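# Hang ball-filled shallow basket on stand peg by cord

## Task

Use the basket's cord handle to hang the shallow basket from the peg on the stand. It only counts if all the balls are still inside the basket at the end.

## Robot and tools

Robot: two arms, left_arm and right_arm, each with a parallel two-finger gripper and a wrist camera. In the scene frame the left base root sits at (+0.011, +0.289, +0.046) m and the right one at (+0.035, -0.336, +0.006) m, both turned almost not at all about z. The scene frame has its origin at table-top height, halfway between the nominal bases, with +z up and +x pointing out over the table. left_arm is on the +y side. Image left and right do not follow the arm names.

Frames: every hand pose, velocity and target in a result is in that arm's own base frame. Fixed cameras and the table use the scene frame. Motion offsets follow the axes of the arm's current Hand target. On the gripper, +z runs along the fingers and the fingers close along y. end_effector_position is the point between the pads, roughly 1 cm behind the tips.

execute_actions(actions, cameras): actions is a list of actions. Each action is a table of 1 to 15 rows, and each row is one 1/30 s control step. If a table has fewer than 15 rows, its last row is held for the remaining steps. Every row holds 14 numbers in [-1, 1]. The first seven are left_arm: dx, dy, dz, rx, ry, rz, opening. The last seven are right_arm in the same order. You always send all 14, even when only one arm moves. The six pose numbers are an offset, not a pose. They are measured from the Hand target as it was when the action began, and every row in the table uses that same starting point. Sending an offset twice therefore moves the arm twice. Scale: 1.0 is 0.6 m for position or 180 degrees for rotation. rx, ry and rz together form one rotation vector. Opening is absolute: +1 is fully open (0.094 m) and -1 is closed. Sending six zeros re-requests the current Hand target. A 0 in an opening slot is a real command, so repeat the gripper's present value if you want it left alone. Images are returned only for an empty actions list or when cameras names them. Camera names are cam_high, cam_low, cam_left_wrist and cam_right_wrist, each 672x504. ["all"] gives all four; [] gives none.

move(target, speed, blend, opening_speed, grip_force, blocking, cameras): target is either one 14-number row laid out as above or a list of up to 15 such rows. Every row is an offset from the same starting Hand targets, not from the row before it. The grippers travel in straight lines, turning the shorter way. speed is in m/s, from 0.002 to 2.9, default 0.25; rotation is capped at twice that figure in rad/s. Give one value, or one per target row. blend is a corner radius in metres for lists; 0, the default, stops at each point. opening_speed is in units per second on the -1..+1 scale, minimum 0.2; use it to close gently. grip_force is newtons per pad, 10 to 50, one value or one per arm. It persists until changed, and lower values close slowly. blocking=false returns after about 0.5 s while the motion continues. A move runs at most 10 s, and the paths do not avoid obstacles or the other arm. The result adds a move: line giving how it ended (done, off_target, moving, held, fault) and any limits (paced means the pose was clipped; held means steps were withheld). done means the arm is at rest within 10 mm and 2 degrees of its target.

wait(seconds 0 to 10, cameras) lets time pass while commands are held; a running move continues. stop(cameras) brakes a running move. zoom_image(camera, region=[x0, y0, x1, y1] in pixels, at most 504 wide and 504 high) enlarges part of that camera's most recent image. read_manual(section="licences") returns only licence text. finished_scene(scene) takes the current scene number and ends the scene; it cannot be undone.

Result lines: end_effector_position (m) and end_effector_quat_wxyz, both in the arm's base frame. Hand target is the last commanded pose after clipping, and the next offsets start from it. Tool commands lists the current opening commands. grip_measured is on the opening scale; an empty gripper reads slightly wide, and a firm squeeze reads a little under the part's width. Joint positions end with the finger opening in metres. Joint velocities say "within noise" when the arm is still. Joint torques include gravity, are noisy, and wrap at ±28 N m on joints 1 to 3. Warning lines are MOTOR HOT (75 °C) and OVER-TEMPERATURE FAULT (90 °C). A fault folds that arm away for the rest of the scene, and at 100 °C the arm goes limp.

Behaviour: orientation commands are clipped to within 40 degrees of the measured orientation on every step. Friction and load can leave a gripper several cm short of its target. A fresh command, even all zeros, asks for the target again; if the gripper still falls short, send the remaining gap as an offset. An arm that is blocked keeps pushing until you command its target back behind the gripper. Avoid paths near an arm's own base, which can flip its shoulder; go around instead. Fast moves lag and overshoot.

Avoid: any contact between the two arms, grippers or wrist cameras (the clearance check does not cover these), and never close one gripper on the other's fingers. Also avoid fast impacts, hard pushes into fixed or heavy things, dropping or releasing anything while it moves, strain on the camera cables, and long holds with the arm stretched out, which heat the motors. The basket must not tip, because every ball has to stay inside. Nothing may fall or be left off the table. Loose objects may occasionally get nudged. The result must hold once the robot lets go.

Each tool is called after ">>>" as a command line: name --argument value for each argument, lists and objects as JSON in quotes; but a table of rows of numbers goes row by row, as --pt "numbers of a row", without its own name.

## Session

>>> execute_actions --actions '[]'

Scene clock: 0.00 s.
left_arm: end_effector_position=(+0.3915, +0.0459, +0.1122) grip_measured=+1.000 end_effector_quat_wxyz=(+0.577, -0.088, +0.805, +0.103) | right_arm: end_effector_position=(+0.3920, -0.0371, +0.1176) grip_measured=+1.000 end_effector_quat_wxyz=(+0.611, +0.070, +0.786, -0.059)
Joint positions: left_arm=[-0.014 1.475 0.382 0.762 -0.284 -0.028 0.094] | right_arm=[-0.026 1.501 0.33 0.919 0.155 0.032 0.094]
Joint velocities: within noise
Joint torques (N m): no reading
Heat: left arm: 27 °C; right arm: 30 °C.
Hand target: left_arm +0.3933, +0.0462, +0.1175; +0.583, -0.089, +0.801, +0.103 | right_arm +0.3941, -0.0372, +0.1240; +0.618, +0.071, +0.781, -0.059
Tool commands: left_gripper/opening=+1.0 right_gripper/opening=+1.0
camera_calibration:
cam_left_wrist: T_world_to_cam=[[0.261108, -0.962995, 0.0668078, -0.0697587], [-0.75217, -0.246346, -0.61119, 0.380118], [0.605031, 0.109336, -0.788659, -0.0512823], [0, 0, 0, 1]] pos_world=[0.335155, 0.03207, 0.19654]
cam_right_wrist: T_world_to_cam=[[-0.218279, -0.970312, 0.10416, 0.0337772], [-0.74368, 0.0962795, -0.661567, 0.377404], [0.631897, -0.221868, -0.742617, -0.0664222], [0, 0, 0, 1]] pos_world=[0.330013, -0.0182988, 0.196833]

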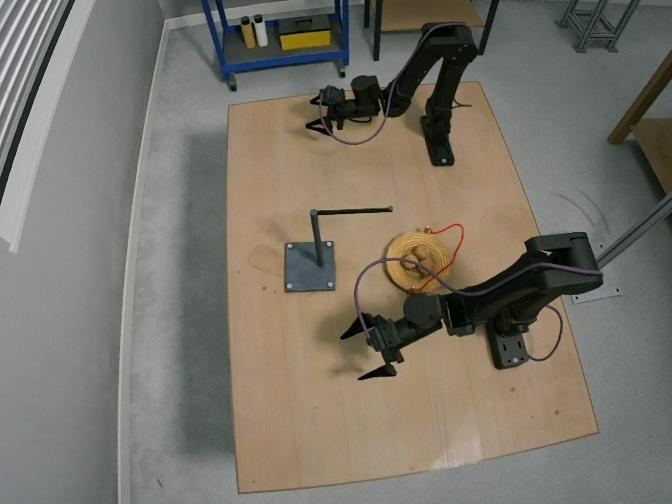

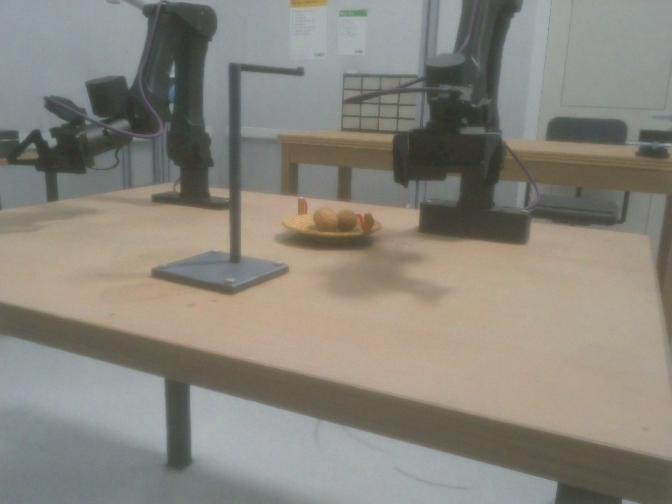

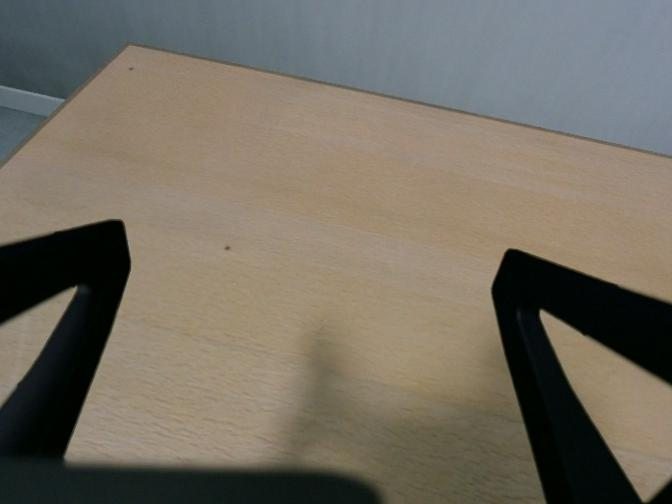

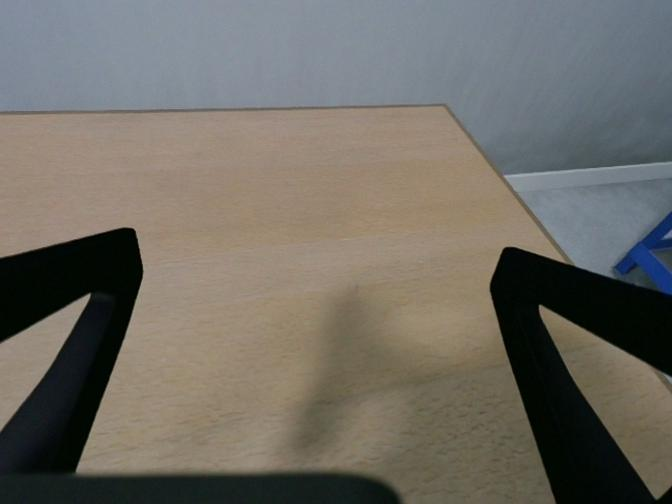

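>>> zoom_image --camera "cam_high" --region '[260, 180, 500, 360]'

>>> zoom_image --camera "cam_low" --region '[130, 40, 430, 300]'

Scaled by 2.100 from the camera's 672x504 image, which has a finer 960x720 frame.

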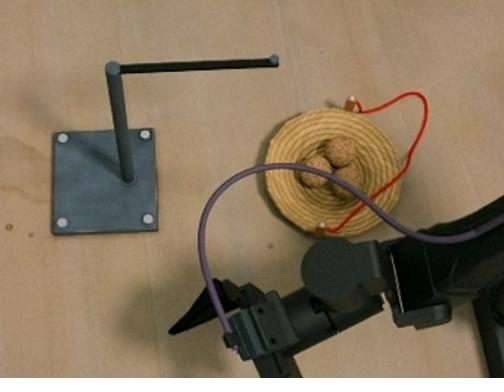

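Scaled by 1.680 from the camera's 672x504 image, which has a finer 960x720 frame.

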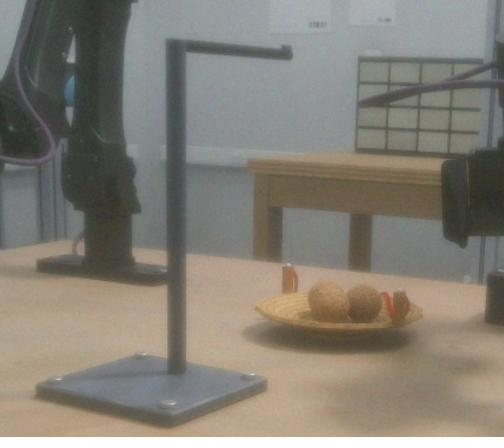

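>>> move --target '[0,0,0,0,0,0,1,-0.125,0.488,-0.758,-0.368,0.304,-0.463,0]' --cameras '["all"]'

Scene clock: 6.77 s.
left_arm: end_effector_position=(+0.3915, +0.0459, +0.1122) grip_measured=+1.000 end_effector_quat_wxyz=(+0.577, -0.088, +0.805, +0.103) | right_arm: end_effector_position=(+0.0322, +0.3271, +0.2964) grip_measured=+0.001 end_effector_quat_wxyz=(-0.153, +0.691, -0.696, -0.117)
Joint positions: left_arm=[-0.014 1.475 0.382 0.762 -0.284 -0.028 0.094] | right_arm=[1.479 1.602 1.979 -1.56 0.017 -0.088 0.047]
Joint torques (N m): left_arm=[0.06 -5.12 5.3 2.16 -0.04 0.01] | right_arm=[0.02 -4.46 7.97 1.22 -0.12 -0.03]
Heat: left arm: 27 °C; right arm: 31 °C.
Hand target: left_arm +0.3933, +0.0462, +0.1175; +0.583, -0.089, +0.801, +0.103 | right_arm +0.0300, +0.3295, +0.3002; +0.000, +0.707, -0.708, +0.000
Off the commanded pose: left_arm 0.006 m, 1 deg | right_arm 0.005 m, 22 deg.
joint sent to its limit (right arm) — joint 4 (wrist pitch), lower limit. The joint targets are off in orientation, not in position.
move: off_target (right_arm)
camera_calibration:
cam_left_wrist: T_world_to_cam=[[0.261108, -0.962995, 0.0668078, -0.0697587], [-0.75217, -0.246346, -0.61119, 0.380118], [0.605031, 0.109336, -0.788659, -0.0512823], [0, 0, 0, 1]] pos_world=[0.335155, 0.03207, 0.19654]
cam_right_wrist: T_world_to_cam=[[0.989931, 0.0399475, 0.135798, -0.0887702], [0.0102884, -0.97712, 0.212438, 0.260899], [0.141178, -0.208902, -0.967692, 0.452725], [0, 0, 0, 1]] pos_world=[0.0212775, 0.353051, 0.394729]

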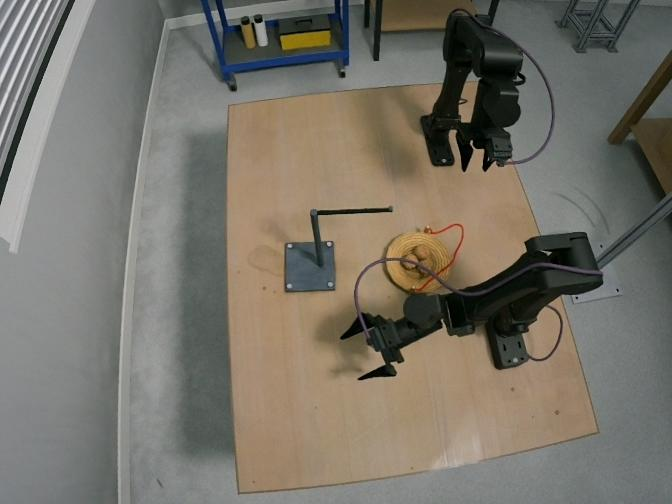

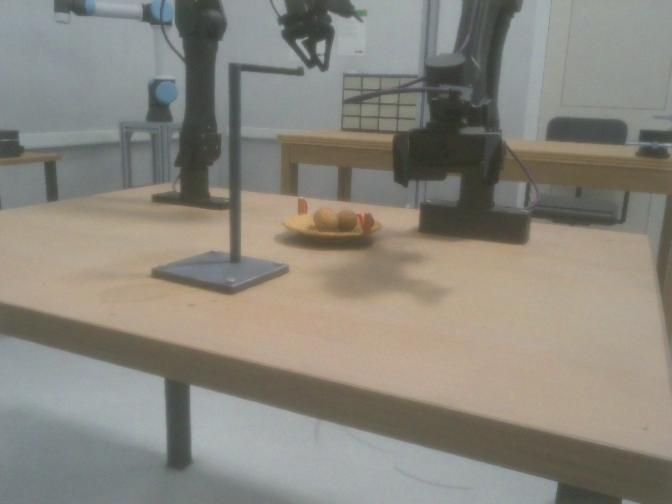

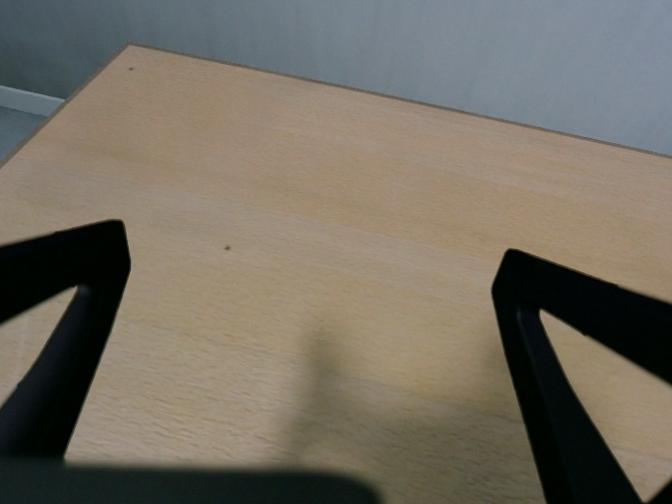

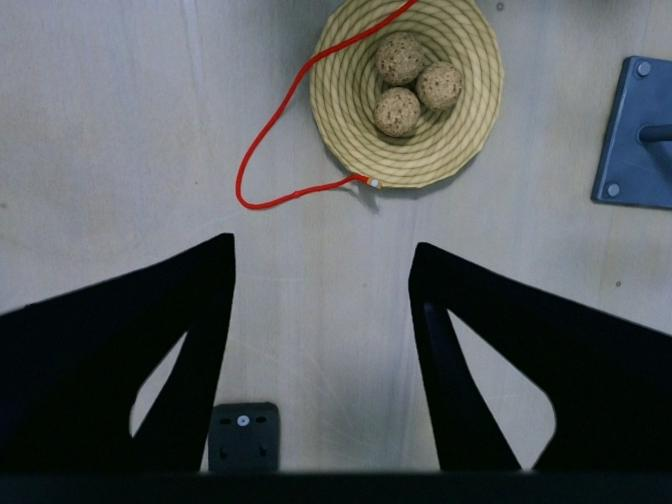

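>>> move --target '[0,0,0,0,0,0,0,0.612,-0.607,0.127,0.368,-0.304,0.463,0]'

>>> move --pt "-0.0625 -0.204 -0.303 0.29 0.046 0.206 0 0 0 0 0 0 0 0" --pt "0.186 -0.212 -0.596 0.58 0.093 0.412 0 0 0 0 0 0 0 0" --blend '[0.05,0]' --cameras '["all"]'

Scene clock: 13.17 s.
left_arm: end_effector_position=(+0.3915, +0.0459, +0.1122) grip_measured=+0.003 end_effector_quat_wxyz=(+0.577, -0.088, +0.805, +0.103) | right_arm: end_effector_position=(+0.3933, -0.0349, +0.2273) grip_measured=+0.001 end_effector_quat_wxyz=(+0.617, +0.063, +0.782, -0.056)
Joint positions: left_arm=[-0.014 1.475 0.382 0.762 -0.284 -0.028 0.047] | right_arm=[-0.028 1.144 0.609 0.298 0.139 0.024 0.047]
Joint torques (N m): left_arm=[0.09 -5.14 5.27 2.16 -0.04 0] | right_arm=[-0.16 -2.39 6.31 2.7 0.14 0.11]
Heat: left arm: 27 °C; right arm: 31 °C.
Hand target: left_arm +0.3933, +0.0462, +0.1175; +0.583, -0.089, +0.801, +0.103 | right_arm +0.3937, -0.0380, +0.2236; +0.618, +0.071, +0.781, -0.059
Off the commanded pose: left_arm 0.006 m, 1 deg | right_arm 0.005 m, 1 deg.
move: done

Scene clock: 18.13 s.
left_arm: end_effector_position=(+0.0715, -0.1760, +0.1141) grip_measured=+0.003 end_effector_quat_wxyz=(+0.176, +0.790, +0.536, -0.240) | right_arm: end_effector_position=(+0.3934, -0.0350, +0.2274) grip_measured=+0.001 end_effector_quat_wxyz=(+0.617, +0.063, +0.782, -0.056)
Joint positions: left_arm=[-0.652 0.947 0.701 -1.117 0.571 1.236 0.047] | right_arm=[-0.028 1.144 0.609 0.299 0.139 0.024 0.047]
Joint torques (N m): left_arm=[-0.35 -0.53 4.42 0.74 0.41 0.06] | right_arm=[-0.17 -2.37 6.32 2.76 0.17 0.11]
Heat: left arm: 28 °C; right arm: 32 °C.
Hand target: left_arm +0.0653, -0.1749, +0.1107; +0.168, +0.791, +0.533, -0.249 | right_arm +0.3937, -0.0380, +0.2236; +0.618, +0.071, +0.781, -0.059
Off the commanded pose: left_arm 0.007 m, 1 deg | right_arm 0.005 m, 1 deg.
move: done
camera_calibration:
cam_left_wrist: T_world_to_cam=[[-0.954435, 0.286811, 0.0824263, 0.105083], [0.287162, 0.95785, -0.00782132, 0.154686], [-0.0811952, 0.0162047, -0.996566, 0.224497], [0, 0, 0, 1]] pos_world=[0.0741027, -0.181943, 0.216275]
cam_right_wrist: T_world_to_cam=[[-0.204631, -0.973136, 0.10551, 0.0188996], [-0.735311, 0.081675, -0.672791, 0.449603], [0.6461, -0.215257, -0.73227, 0.00699905], [0, 0, 0, 1]] pos_world=[0.329943, -0.0168228, 0.30562]

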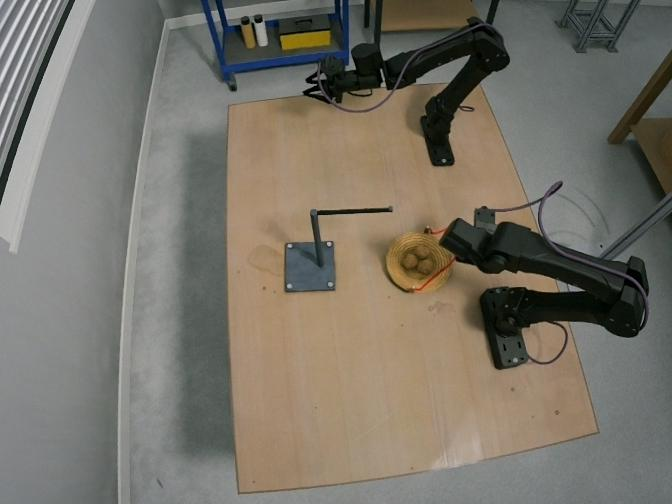

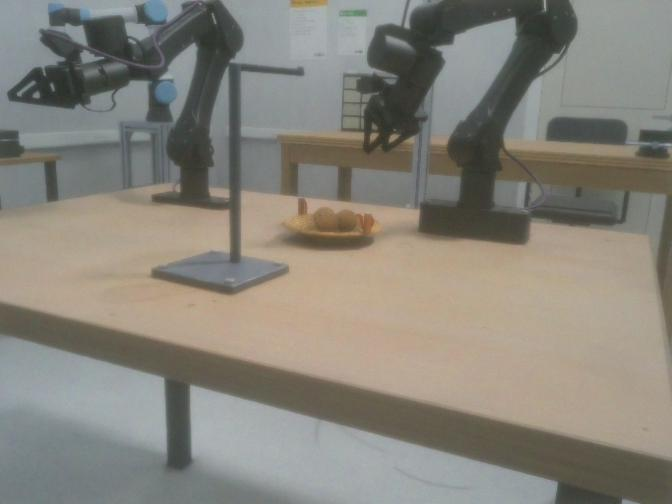

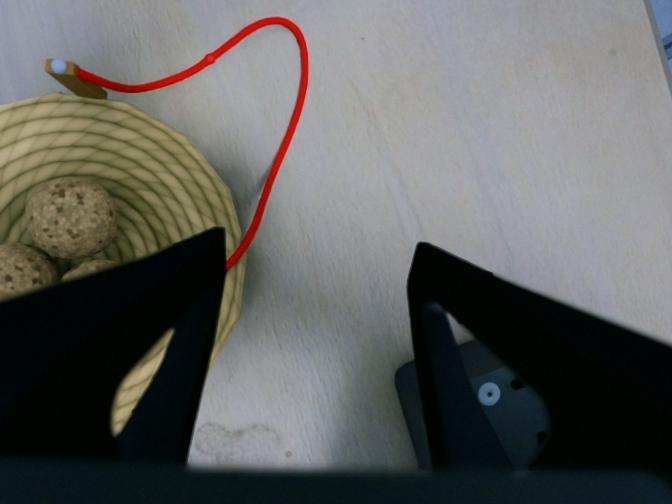

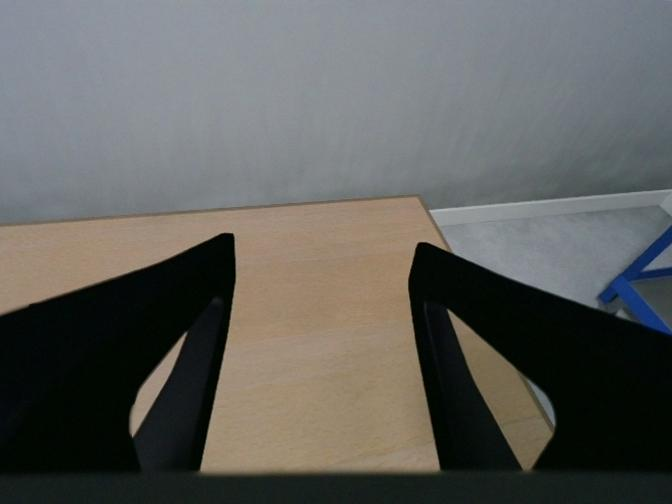

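>>> move --target '[0.084,0.045,0.161,0,0,0,-0.5,0,0,0,0,0,0,0]' --cameras '["cam_left_wrist","cam_low"]' --speed 0.12

Scene clock: 20.57 s.
left_arm: end_effector_position=(+0.0914, -0.1986, +0.0055) grip_measured=-0.497 end_effector_quat_wxyz=(+0.173, +0.791, +0.535, -0.240) | right_arm: end_effector_position=(+0.3934, -0.0350, +0.2274) grip_measured=+0.001 end_effector_quat_wxyz=(+0.617, +0.063, +0.782, -0.056)
Joint positions: left_arm=[-0.69 1.278 0.408 -0.477 0.562 1.197 0.024] | right_arm=[-0.028 1.144 0.609 0.299 0.139 0.024 0.047]
Joint torques (N m): left_arm=[-0.47 -2.03 3.56 0.93 0.43 -0.03] | right_arm=[-0.16 -2.39 6.32 2.76 0.17 0.11]
Heat: left arm: 28 °C; right arm: 32 °C.
Hand target: left_arm +0.0851, -0.1980, +0.0026; +0.168, +0.791, +0.534, -0.249 | right_arm +0.3937, -0.0380, +0.2236; +0.618, +0.071, +0.781, -0.059
Off the commanded pose: left_arm 0.007 m, 1 deg | right_arm 0.005 m, 1 deg.
move: done
camera_calibration:
cam_left_wrist: T_world_to_cam=[[-0.953144, 0.28991, 0.0864276, 0.139932], [0.290682, 0.956812, -0.00379309, 0.169207], [-0.0837947, 0.0215076, -0.996251, 0.119478], [0, 0, 0, 1]] pos_world=[0.0942018, -0.205036, 0.107578]
Images, in order (width x height): cam_low 672x504, cam_left_wrist 672x504.

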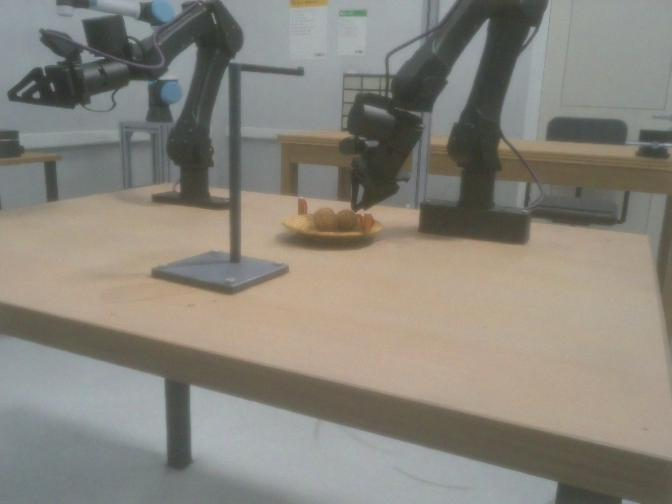

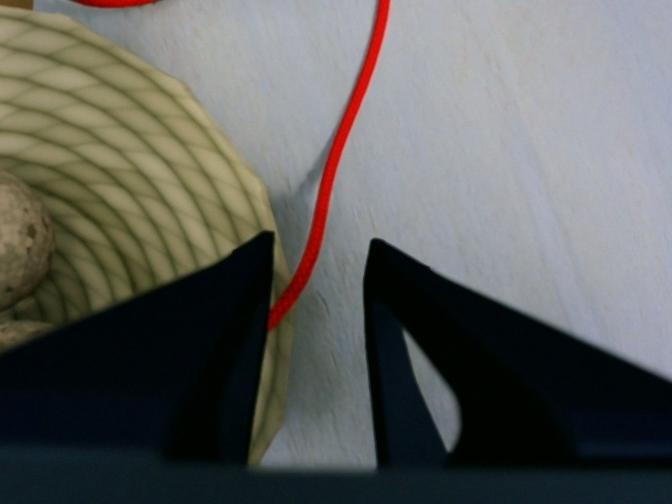

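>>> move --target '[-0.0283,-0.013,0.092,0,0,0,-0.5,0,0,0,0,0,0,0]' --cameras '["cam_left_wrist"]' --speed 0.06

Scene clock: 22.47 s.
left_arm: end_effector_position=(+0.0621, -0.2404, -0.0284) grip_measured=-0.498 end_effector_quat_wxyz=(+0.171, +0.791, +0.531, -0.252) | right_arm: end_effector_position=(+0.3934, -0.0350, +0.2274) grip_measured=+0.001 end_effector_quat_wxyz=(+0.617, +0.063, +0.782, -0.056)
Joint positions: left_arm=[-0.962 1.468 0.33 -0.061 0.507 0.899 0.024] | right_arm=[-0.028 1.144 0.609 0.299 0.139 0.024 0.047]
Joint torques (N m): left_arm=[-0.1 -2.7 2.93 1.29 0.19 0] | right_arm=[-0.16 -2.36 6.32 2.76 0.17 0.11]
Heat: left arm: 28 °C; right arm: 32 °C.
Hand target: left_arm +0.0608, -0.2373, -0.0329; +0.168, +0.791, +0.533, -0.249 | right_arm +0.3937, -0.0380, +0.2236; +0.618, +0.071, +0.781, -0.059
Off the commanded pose: left_arm 0.006 m, 1 deg | right_arm 0.005 m, 1 deg.
move: done
camera_calibration:
cam_left_wrist: T_world_to_cam=[[-0.948017, 0.301497, 0.101803, 0.130065], [0.300922, 0.95341, -0.0213258, 0.215608], [-0.10349, 0.0104175, -0.994576, 0.0827776], [0, 0, 0, 1]] pos_world=[0.0669894, -0.24564, 0.0736856]
Images, in order (width x height): cam_left_wrist 672x504.

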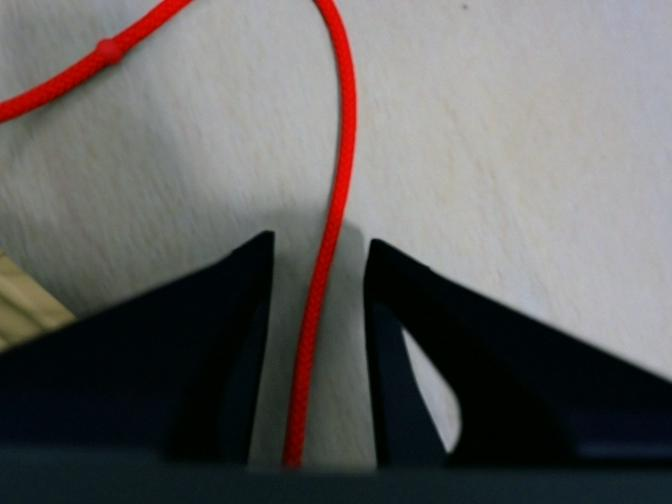

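>>> move --target '[0,0,0.0117,0,0,0,-0.5,0,0,0,0,0,0,0]' --speed 0.02

>>> move --target '[0,0,0,0,0,0,-1,0,0,0,0,0,0,0]' --opening_speed 0.5 --cameras '["cam_left_wrist"]'

Scene clock: 23.73 s.
left_arm: end_effector_position=(+0.0619, -0.2472, -0.0305) grip_measured=-0.498 end_effector_quat_wxyz=(+0.178, +0.790, +0.528, -0.256) | right_arm: end_effector_position=(+0.3934, -0.0350, +0.2274) grip_measured=+0.001 end_effector_quat_wxyz=(+0.617, +0.063, +0.782, -0.056)
Joint positions: left_arm=[-0.978 1.5 0.33 -0.006 0.509 0.881 0.024] | right_arm=[-0.028 1.144 0.609 0.299 0.139 0.024 0.047]
Joint torques (N m): left_arm=[-0.35 -2.3 2.55 1.3 0.11 -0.04] | right_arm=[-0.14 -2.39 6.32 2.76 0.17 0.11]
Heat: left arm: 28 °C; right arm: 32 °C.
Hand target: left_arm +0.0593, -0.2411, -0.0386; +0.168, +0.791, +0.533, -0.249 | right_arm +0.3937, -0.0380, +0.2236; +0.618, +0.071, +0.781, -0.059
Off the commanded pose: left_arm 0.011 m, 1 deg | right_arm 0.005 m, 1 deg.
move: off_target (left_arm)

Scene clock: 25.03 s.
left_arm: end_effector_position=(+0.0682, -0.2507, -0.0306) grip_measured=-0.980 end_effector_quat_wxyz=(+0.191, +0.790, +0.528, -0.246) | right_arm: end_effector_position=(+0.3934, -0.0350, +0.2274) grip_measured=+0.001 end_effector_quat_wxyz=(+0.617, +0.063, +0.782, -0.056)
Joint positions: left_arm=[-0.978 1.506 0.33 0.025 0.488 0.88 0.001] | right_arm=[-0.028 1.144 0.609 0.299 0.139 0.024 0.047]
Joint torques (N m): left_arm=[-0.38 -2.71 2.62 1.03 0.28 -0.03] | right_arm=[-0.16 -2.39 6.32 2.76 0.17 0.11]
Heat: left arm: 28 °C; right arm: 32 °C.
Hand target: left_arm +0.0593, -0.2411, -0.0386; +0.168, +0.791, +0.534, -0.249 | right_arm +0.3937, -0.0380, +0.2236; +0.618, +0.071, +0.781, -0.059
Off the commanded pose: left_arm 0.015 m, 3 deg | right_arm 0.005 m, 1 deg.
move: off_target (left_arm)
camera_calibration:
cam_left_wrist: T_world_to_cam=[[-0.952714, 0.296901, 0.0647022, 0.137129], [0.294997, 0.954764, -0.0374434, 0.223777], [-0.0728923, -0.0165859, -0.997202, 0.0724543], [0, 0, 0, 1]] pos_world=[0.0699124, -0.253166, 0.071758]
Images, in order (width x height): cam_left_wrist 672x504.

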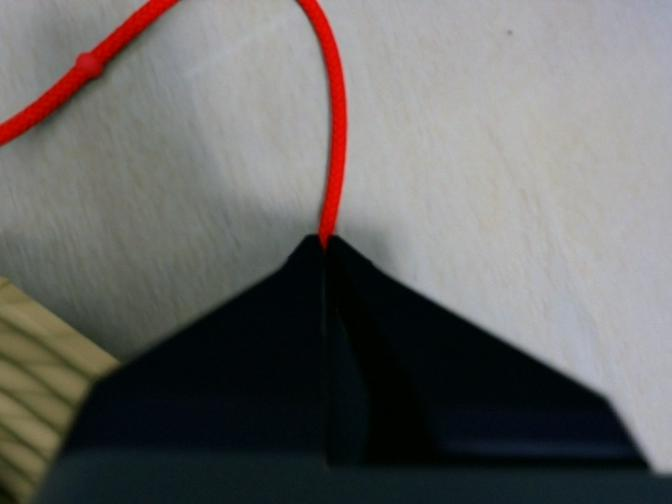

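>>> move --pt "-0.05 0.085 -0.169 0 0 0 -1 0 0 0 0 0 0 0" --pt "-0.055 0.15 -0.2465 0 0 0 -1 0 0 0 0 0 0 0" --blend '[0.02,0]' --speed 0.08 --cameras '["all"]'

Scene clock: 28.17 s.
left_arm: end_effector_position=(+0.1615, -0.2157, +0.0928) grip_measured=-0.982 end_effector_quat_wxyz=(+0.157, +0.791, +0.541, -0.240) | right_arm: end_effector_position=(+0.3934, -0.0350, +0.2274) grip_measured=+0.001 end_effector_quat_wxyz=(+0.617, +0.063, +0.782, -0.056)
Joint positions: left_arm=[-0.561 1.433 0.925 -0.951 0.572 1.348 0.001] | right_arm=[-0.028 1.144 0.609 0.299 0.139 0.024 0.047]
Joint torques (N m): left_arm=[0.42 -4.04 7.31 0.52 0.55 0.11] | right_arm=[-0.16 -2.37 6.32 2.77 0.16 0.11]
Heat: left arm: 28 °C; right arm: 32 °C.
Hand target: left_arm +0.1644, -0.2213, +0.1014; +0.168, +0.791, +0.534, -0.249 | right_arm +0.3937, -0.0380, +0.2236; +0.618, +0.071, +0.781, -0.059
Off the commanded pose: left_arm 0.011 m, 2 deg | right_arm 0.005 m, 1 deg.
move: off_target (left_arm)
camera_calibration:
cam_left_wrist: T_world_to_cam=[[-0.951809, 0.285385, 0.112312, 0.200604], [0.288987, 0.957185, 0.0168596, 0.16395], [-0.102692, 0.0485039, -0.99353, 0.221326], [0, 0, 0, 1]] pos_world=[0.166286, -0.224915, 0.1946]
cam_right_wrist: T_world_to_cam=[[-0.204631, -0.973136, 0.10551, 0.0188996], [-0.735311, 0.081675, -0.672791, 0.449603], [0.6461, -0.215257, -0.73227, 0.00699905], [0, 0, 0, 1]] pos_world=[0.329943, -0.0168228, 0.30562]

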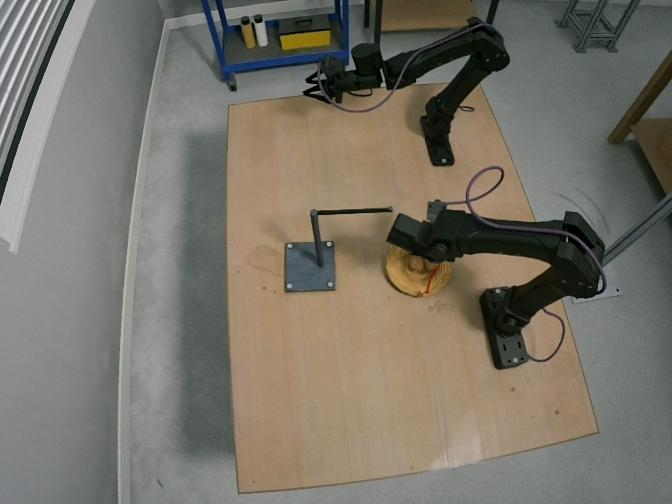

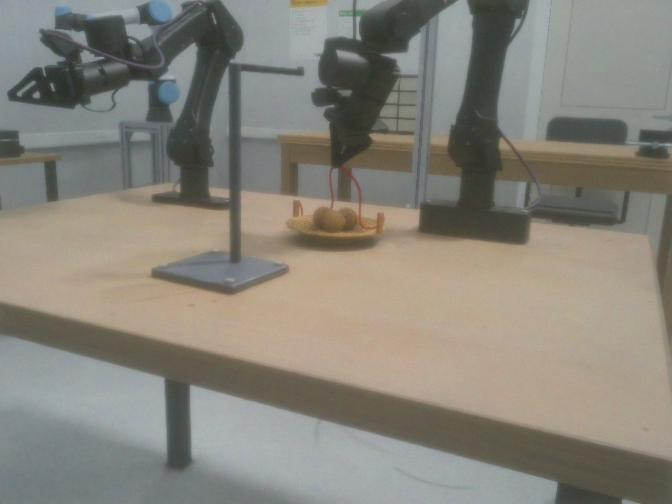

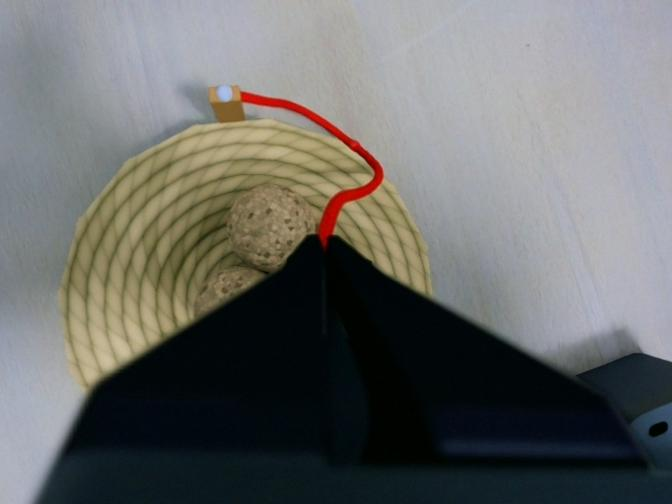

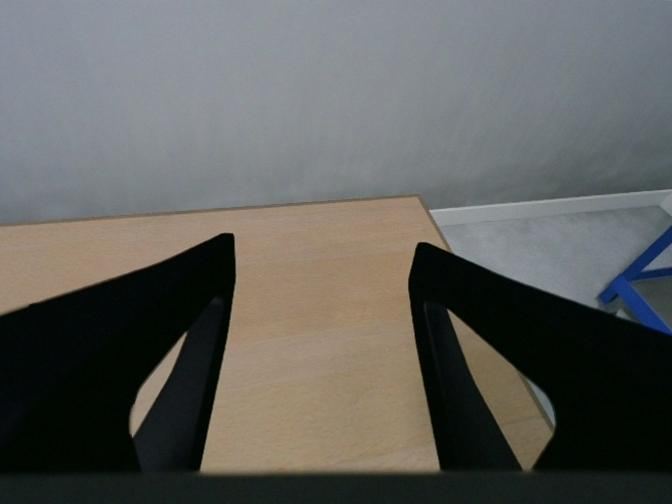

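>>> zoom_image --camera "cam_low" --region '[260, 110, 420, 260]'

Scaled by 3.150 from the camera's 672x504 image, which has a finer 960x720 frame.

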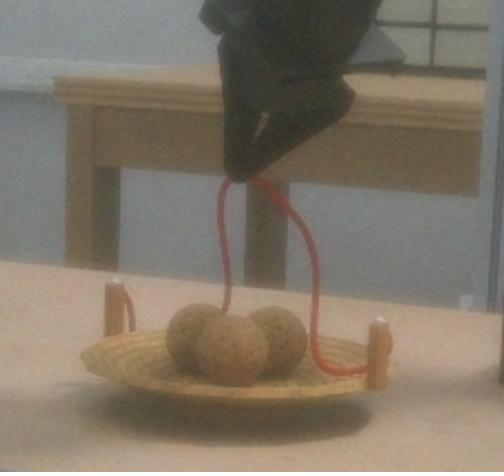

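>>> move --target '[-0.0135,0.036,-0.082,0,0,0,-1,0,0,0,0,0,0,0]' --speed 0.06 --cameras '["cam_low","cam_left_wrist"]'

>>> zoom_image --camera "cam_low" --region '[240, 90, 420, 260]'

Scene clock: 29.93 s.
left_arm: end_effector_position=(+0.1897, -0.2046, +0.1379) grip_measured=-0.982 end_effector_quat_wxyz=(+0.156, +0.791, +0.541, -0.241) | right_arm: end_effector_position=(+0.3934, -0.0350, +0.2274) grip_measured=+0.001 end_effector_quat_wxyz=(+0.617, +0.063, +0.782, -0.056)
Joint positions: left_arm=[-0.464 1.495 1.163 -1.193 0.581 1.464 0.001] | right_arm=[-0.028 1.144 0.609 0.299 0.139 0.024 0.047]
Joint torques (N m): left_arm=[0.49 -4.64 7.42 0.36 0.56 0.13] | right_arm=[-0.16 -2.37 6.32 2.76 0.17 0.11]
Heat: left arm: 29 °C; right arm: 32 °C.
Hand target: left_arm +0.1925, -0.2093, +0.1464; +0.168, +0.791, +0.534, -0.249 | right_arm +0.3937, -0.0380, +0.2236; +0.618, +0.071, +0.781, -0.059
Off the commanded pose: left_arm 0.010 m, 2 deg | right_arm 0.005 m, 1 deg.
move: done
camera_calibration:
cam_left_wrist: T_world_to_cam=[[-0.951152, 0.286744, 0.114403, 0.219062], [0.290395, 0.956769, 0.016277, 0.144134], [-0.10479, 0.0487039, -0.993301, 0.26891], [0, 0, 0, 1]] pos_world=[0.194685, -0.213814, 0.239701]
Images, in order (width x height): cam_low 672x504, cam_left_wrist 672x504.

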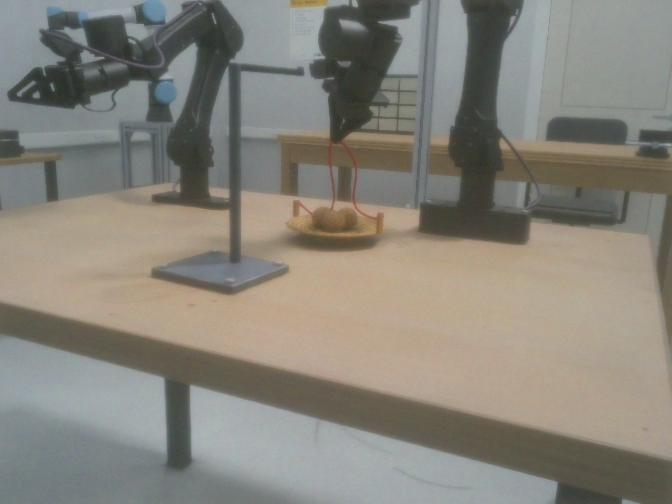

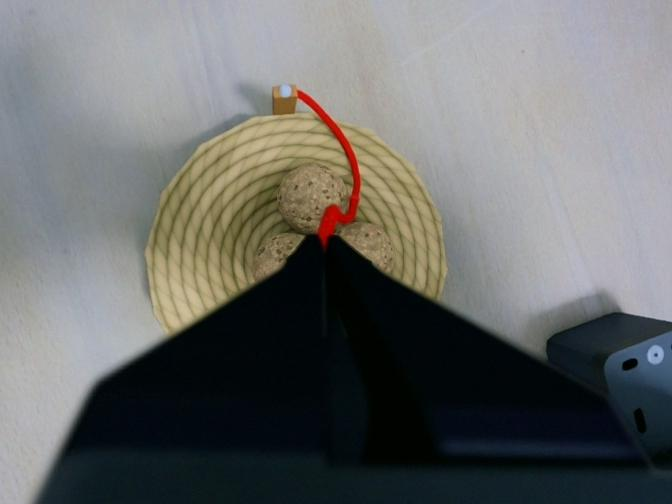

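Scaled by 2.800 from the camera's 672x504 image, which has a finer 960x720 frame.

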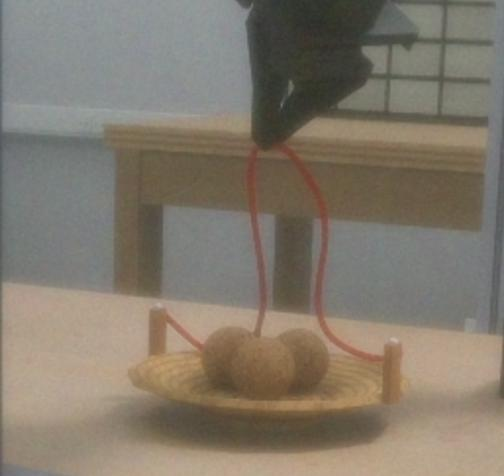

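>>> move --target '[-0.0526,0,-0.075,0,0,0,-1,0,0,0,0,0,0,0]' --speed 0.05 --cameras '["cam_low","cam_left_wrist","cam_high"]'

>>> zoom_image --camera "cam_low" --region '[240, 60, 420, 260]'

Scene clock: 31.90 s.
left_arm: end_effector_position=(+0.1907, -0.2053, +0.1929) grip_measured=-0.982 end_effector_quat_wxyz=(+0.157, +0.791, +0.540, -0.241) | right_arm: end_effector_position=(+0.3934, -0.0350, +0.2274) grip_measured=+0.001 end_effector_quat_wxyz=(+0.617, +0.063, +0.782, -0.056)
Joint positions: left_arm=[-0.464 1.503 1.389 -1.41 0.582 1.465 0.001] | right_arm=[-0.028 1.144 0.609 0.299 0.139 0.024 0.047]
Joint torques (N m): left_arm=[0.4 -4.71 7.38 0.38 0.55 0.13] | right_arm=[-0.16 -2.36 6.32 2.76 0.17 0.11]
Heat: left arm: 29 °C; right arm: 32 °C.
Hand target: left_arm +0.1925, -0.2094, +0.2015; +0.168, +0.791, +0.534, -0.249 | right_arm +0.3937, -0.0380, +0.2236; +0.618, +0.071, +0.781, -0.059
Off the commanded pose: left_arm 0.010 m, 2 deg | right_arm 0.005 m, 1 deg.
move: done
camera_calibration:
cam_left_wrist: T_world_to_cam=[[-0.95106, 0.287193, 0.114039, 0.214068], [0.290694, 0.956699, 0.0149904, 0.143827], [-0.104796, 0.0474073, -0.993363, 0.323516], [0, 0, 0, 1]] pos_world=[0.195685, -0.214415, 0.2948]
Images, in order (width x height): cam_high 672x504, cam_low 672x504, cam_left_wrist 672x504.

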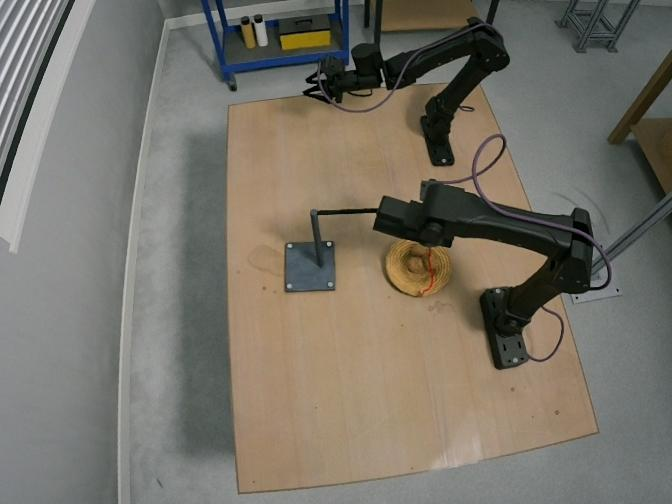

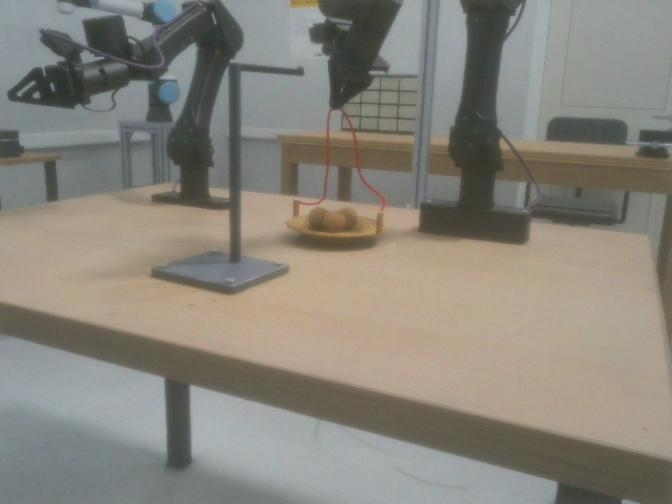

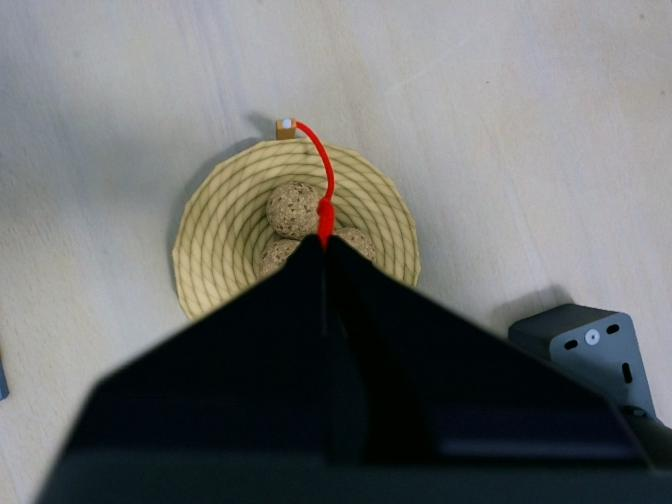

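Scaled by 2.520 from the camera's 672x504 image, which has a finer 960x720 frame.

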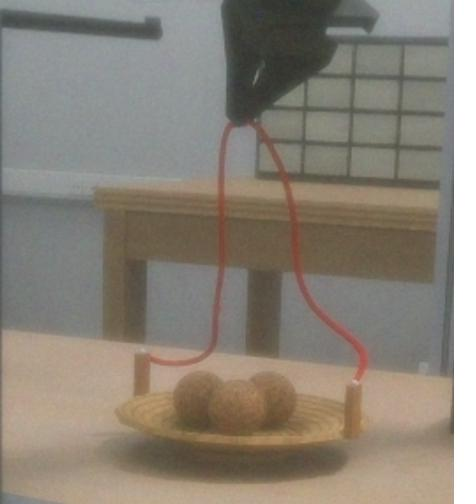

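>>> move --target '[-0.045,0,-0.064,0,-0.083,0,-1,0,0,0,0,0,0,0]' --speed 0.03 --cameras '["cam_low","cam_left_wrist","cam_high"]'

>>> zoom_image --camera "cam_low" --region '[220, 40, 420, 260]'

Scene clock: 36.87 s.
left_arm: end_effector_position=(+0.1917, -0.2058, +0.2356) grip_measured=-0.982 end_effector_quat_wxyz=(+0.223, +0.752, +0.520, -0.337) | right_arm: end_effector_position=(+0.3934, -0.0350, +0.2275) grip_measured=+0.001 end_effector_quat_wxyz=(+0.617, +0.063, +0.782, -0.056)
Joint positions: left_arm=[-0.332 1.536 1.474 -1.564 0.831 1.625 0.001] | right_arm=[-0.028 1.144 0.609 0.299 0.139 0.024 0.047]
Joint torques (N m): left_arm=[0.54 -5.61 7.05 0.17 0.76 0.12] | right_arm=[-0.16 -2.37 6.34 2.76 0.16 0.11]
Heat: left arm: 30 °C; right arm: 32 °C.
Hand target: left_arm +0.1924, -0.2096, +0.2483; +0.236, +0.752, +0.507, -0.350 | right_arm +0.3937, -0.0380, +0.2237; +0.618, +0.071, +0.781, -0.059
Off the commanded pose: left_arm 0.013 m, 3 deg | right_arm 0.005 m, 1 deg.
joint sent to its limit (left arm) — joint 4 (wrist pitch), lower limit. The joint targets still meet the commanded pose.
move: off_target (left_arm)
camera_calibration:
cam_left_wrist: T_world_to_cam=[[-0.942658, 0.30546, 0.1345, 0.207577], [0.270019, 0.93483, -0.230615, 0.200744], [-0.196178, -0.181073, -0.963705, 0.329478], [0, 0, 0, 1]] pos_world=[0.206106, -0.191408, 0.335895]
Images, in order (width x height): cam_high 672x504, cam_low 672x504, cam_left_wrist 672x504.

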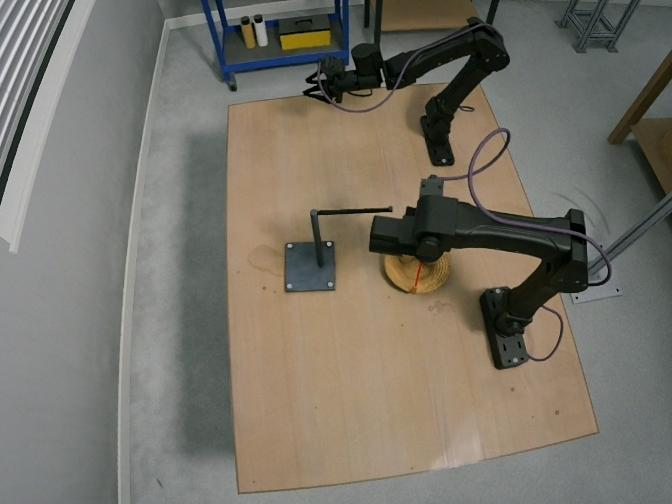

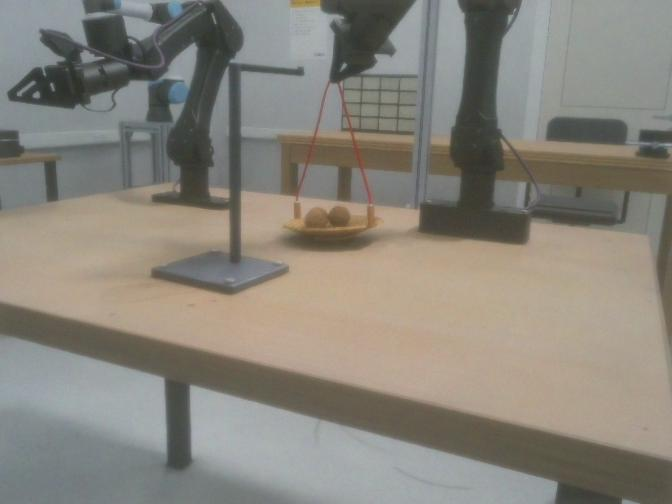

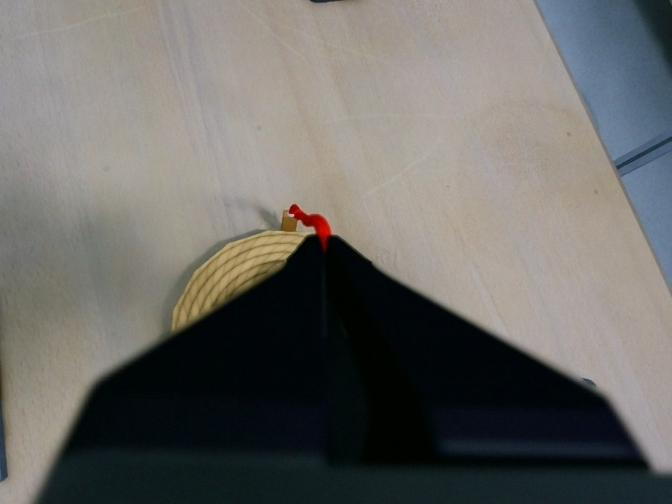

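Scaled by 2.291 from the camera's 672x504 image, which has a finer 960x720 frame.

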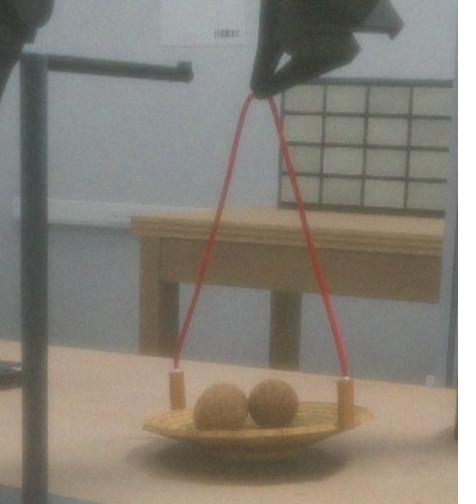

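>>> move --target '[-0.0383,0,-0.0323,0,0,0,-1,0,0,0,0,0,0,0]' --speed 0.03 --cameras '["cam_low"]'

>>> zoom_image --camera "cam_low" --region '[220, 40, 420, 260]'

Scene clock: 38.60 s.
left_arm: end_effector_position=(+0.1947, -0.2069, +0.2573) grip_measured=-0.982 end_effector_quat_wxyz=(+0.243, +0.742, +0.535, -0.323) | right_arm: end_effector_position=(+0.3934, -0.0350, +0.2275) grip_measured=+0.001 end_effector_quat_wxyz=(+0.617, +0.063, +0.782, -0.056)
Joint positions: left_arm=[-0.332 1.503 1.531 -1.565 0.831 1.546 0.001] | right_arm=[-0.028 1.144 0.609 0.299 0.139 0.024 0.047]
Joint torques (N m): left_arm=[0.54 -7.32 7.64 0.35 0.78 0.03] | right_arm=[-0.16 -2.37 6.34 2.76 0.17 0.11]
Heat: left arm: 30 °C; right arm: 32 °C.
Hand target: left_arm +0.1925, -0.2095, +0.2784; +0.236, +0.752, +0.507, -0.350 | right_arm +0.3937, -0.0380, +0.2237; +0.618, +0.071, +0.781, -0.059
Off the commanded pose: left_arm 0.021 m, 5 deg | right_arm 0.005 m, 1 deg.
joint sent to its limit (left arm) — joint 4 (wrist pitch), lower limit. The joint targets are off in orientation, not in position.
move: off_target (left_arm)
Images, in order (width x height): cam_low 672x504.

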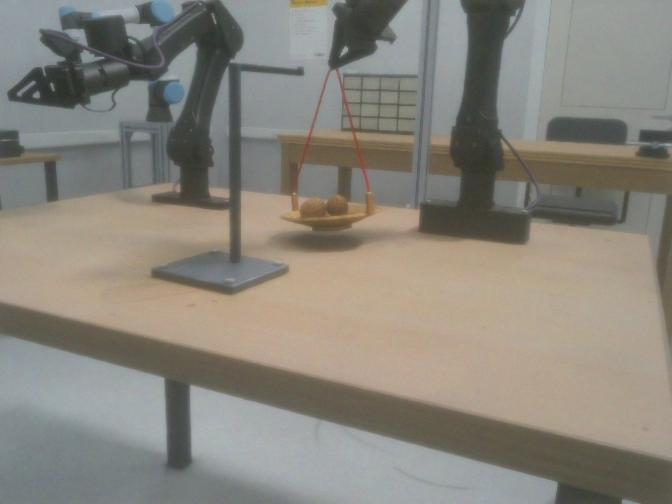

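Scaled by 2.291 from the camera's 672x504 image, which has a finer 960x720 frame.

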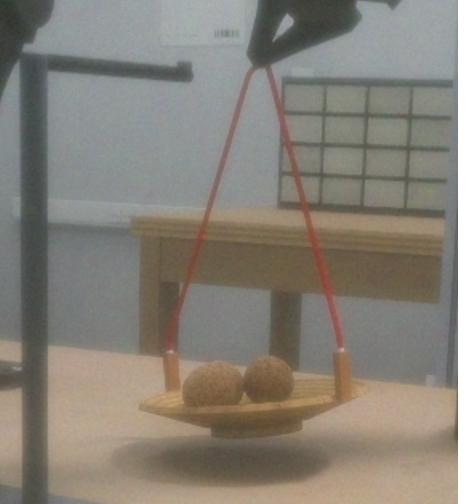

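>>> move --target '[-0.051,0,-0.043,0,0,0,-1,-0.0075,0.199,-0.378,-0.564,-0.135,0.034,-1]' --speed 0.15 --cameras '["cam_low","cam_right_wrist"]'

Scene clock: 45.70 s.
left_arm: end_effector_position=(+0.1974, -0.2070, +0.2953) grip_measured=-0.982 end_effector_quat_wxyz=(+0.282, +0.725, +0.552, -0.299) | right_arm: end_effector_position=(+0.2070, +0.1179, +0.2764) grip_measured=-0.995 end_effector_quat_wxyz=(+0.563, -0.352, +0.602, +0.443)
Joint positions: left_arm=[-0.327 1.452 1.633 -1.569 0.833 1.433 0.001] | right_arm=[-0.347 0.987 0.268 1.481 -1.531 0.9 0]
Joint torques (N m): left_arm=[0.57 -6.8 7.62 0.65 0.86 0.02] | right_arm=[0.39 -1.54 5.16 1.77 0.44 0.1]
Heat: left arm: 30 °C; right arm: 32 °C.
Hand target: left_arm +0.1925, -0.2095, +0.3183; +0.236, +0.751, +0.507, -0.350 | right_arm +0.1998, +0.1200, +0.2798; +0.579, -0.406, +0.406, +0.579
Off the commanded pose: left_arm 0.024 m, 10 deg | right_arm 0.008 m, 28 deg.
joint sent to its limit (left arm) — joint 4 (wrist pitch), lower limit. The joint targets are off in orientation, not in position.
move: off_target (left_arm, right_arm)
camera_calibration:
cam_right_wrist: T_world_to_cam=[[0.906139, -0.419451, -0.0545329, -0.12662], [-0.269781, -0.473824, -0.838277, 0.347835], [0.325777, 0.774308, -0.54251, 0.0933591], [0, 0, 0, 1]] pos_world=[0.17816, 0.039413, 0.335325]
Images, in order (width x height): cam_low 672x504, cam_right_wrist 672x504.

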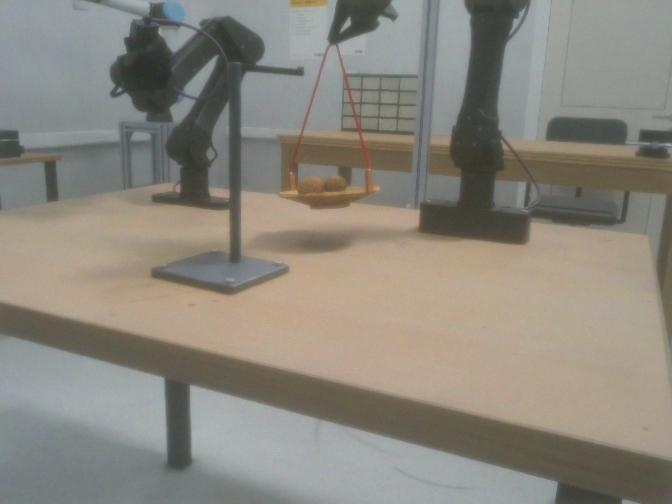

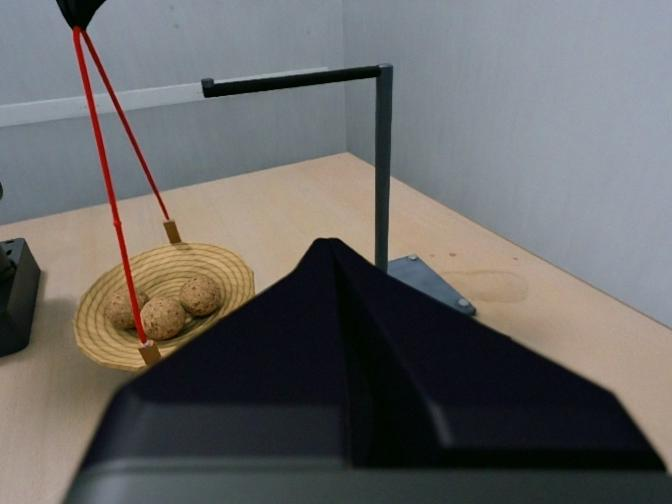

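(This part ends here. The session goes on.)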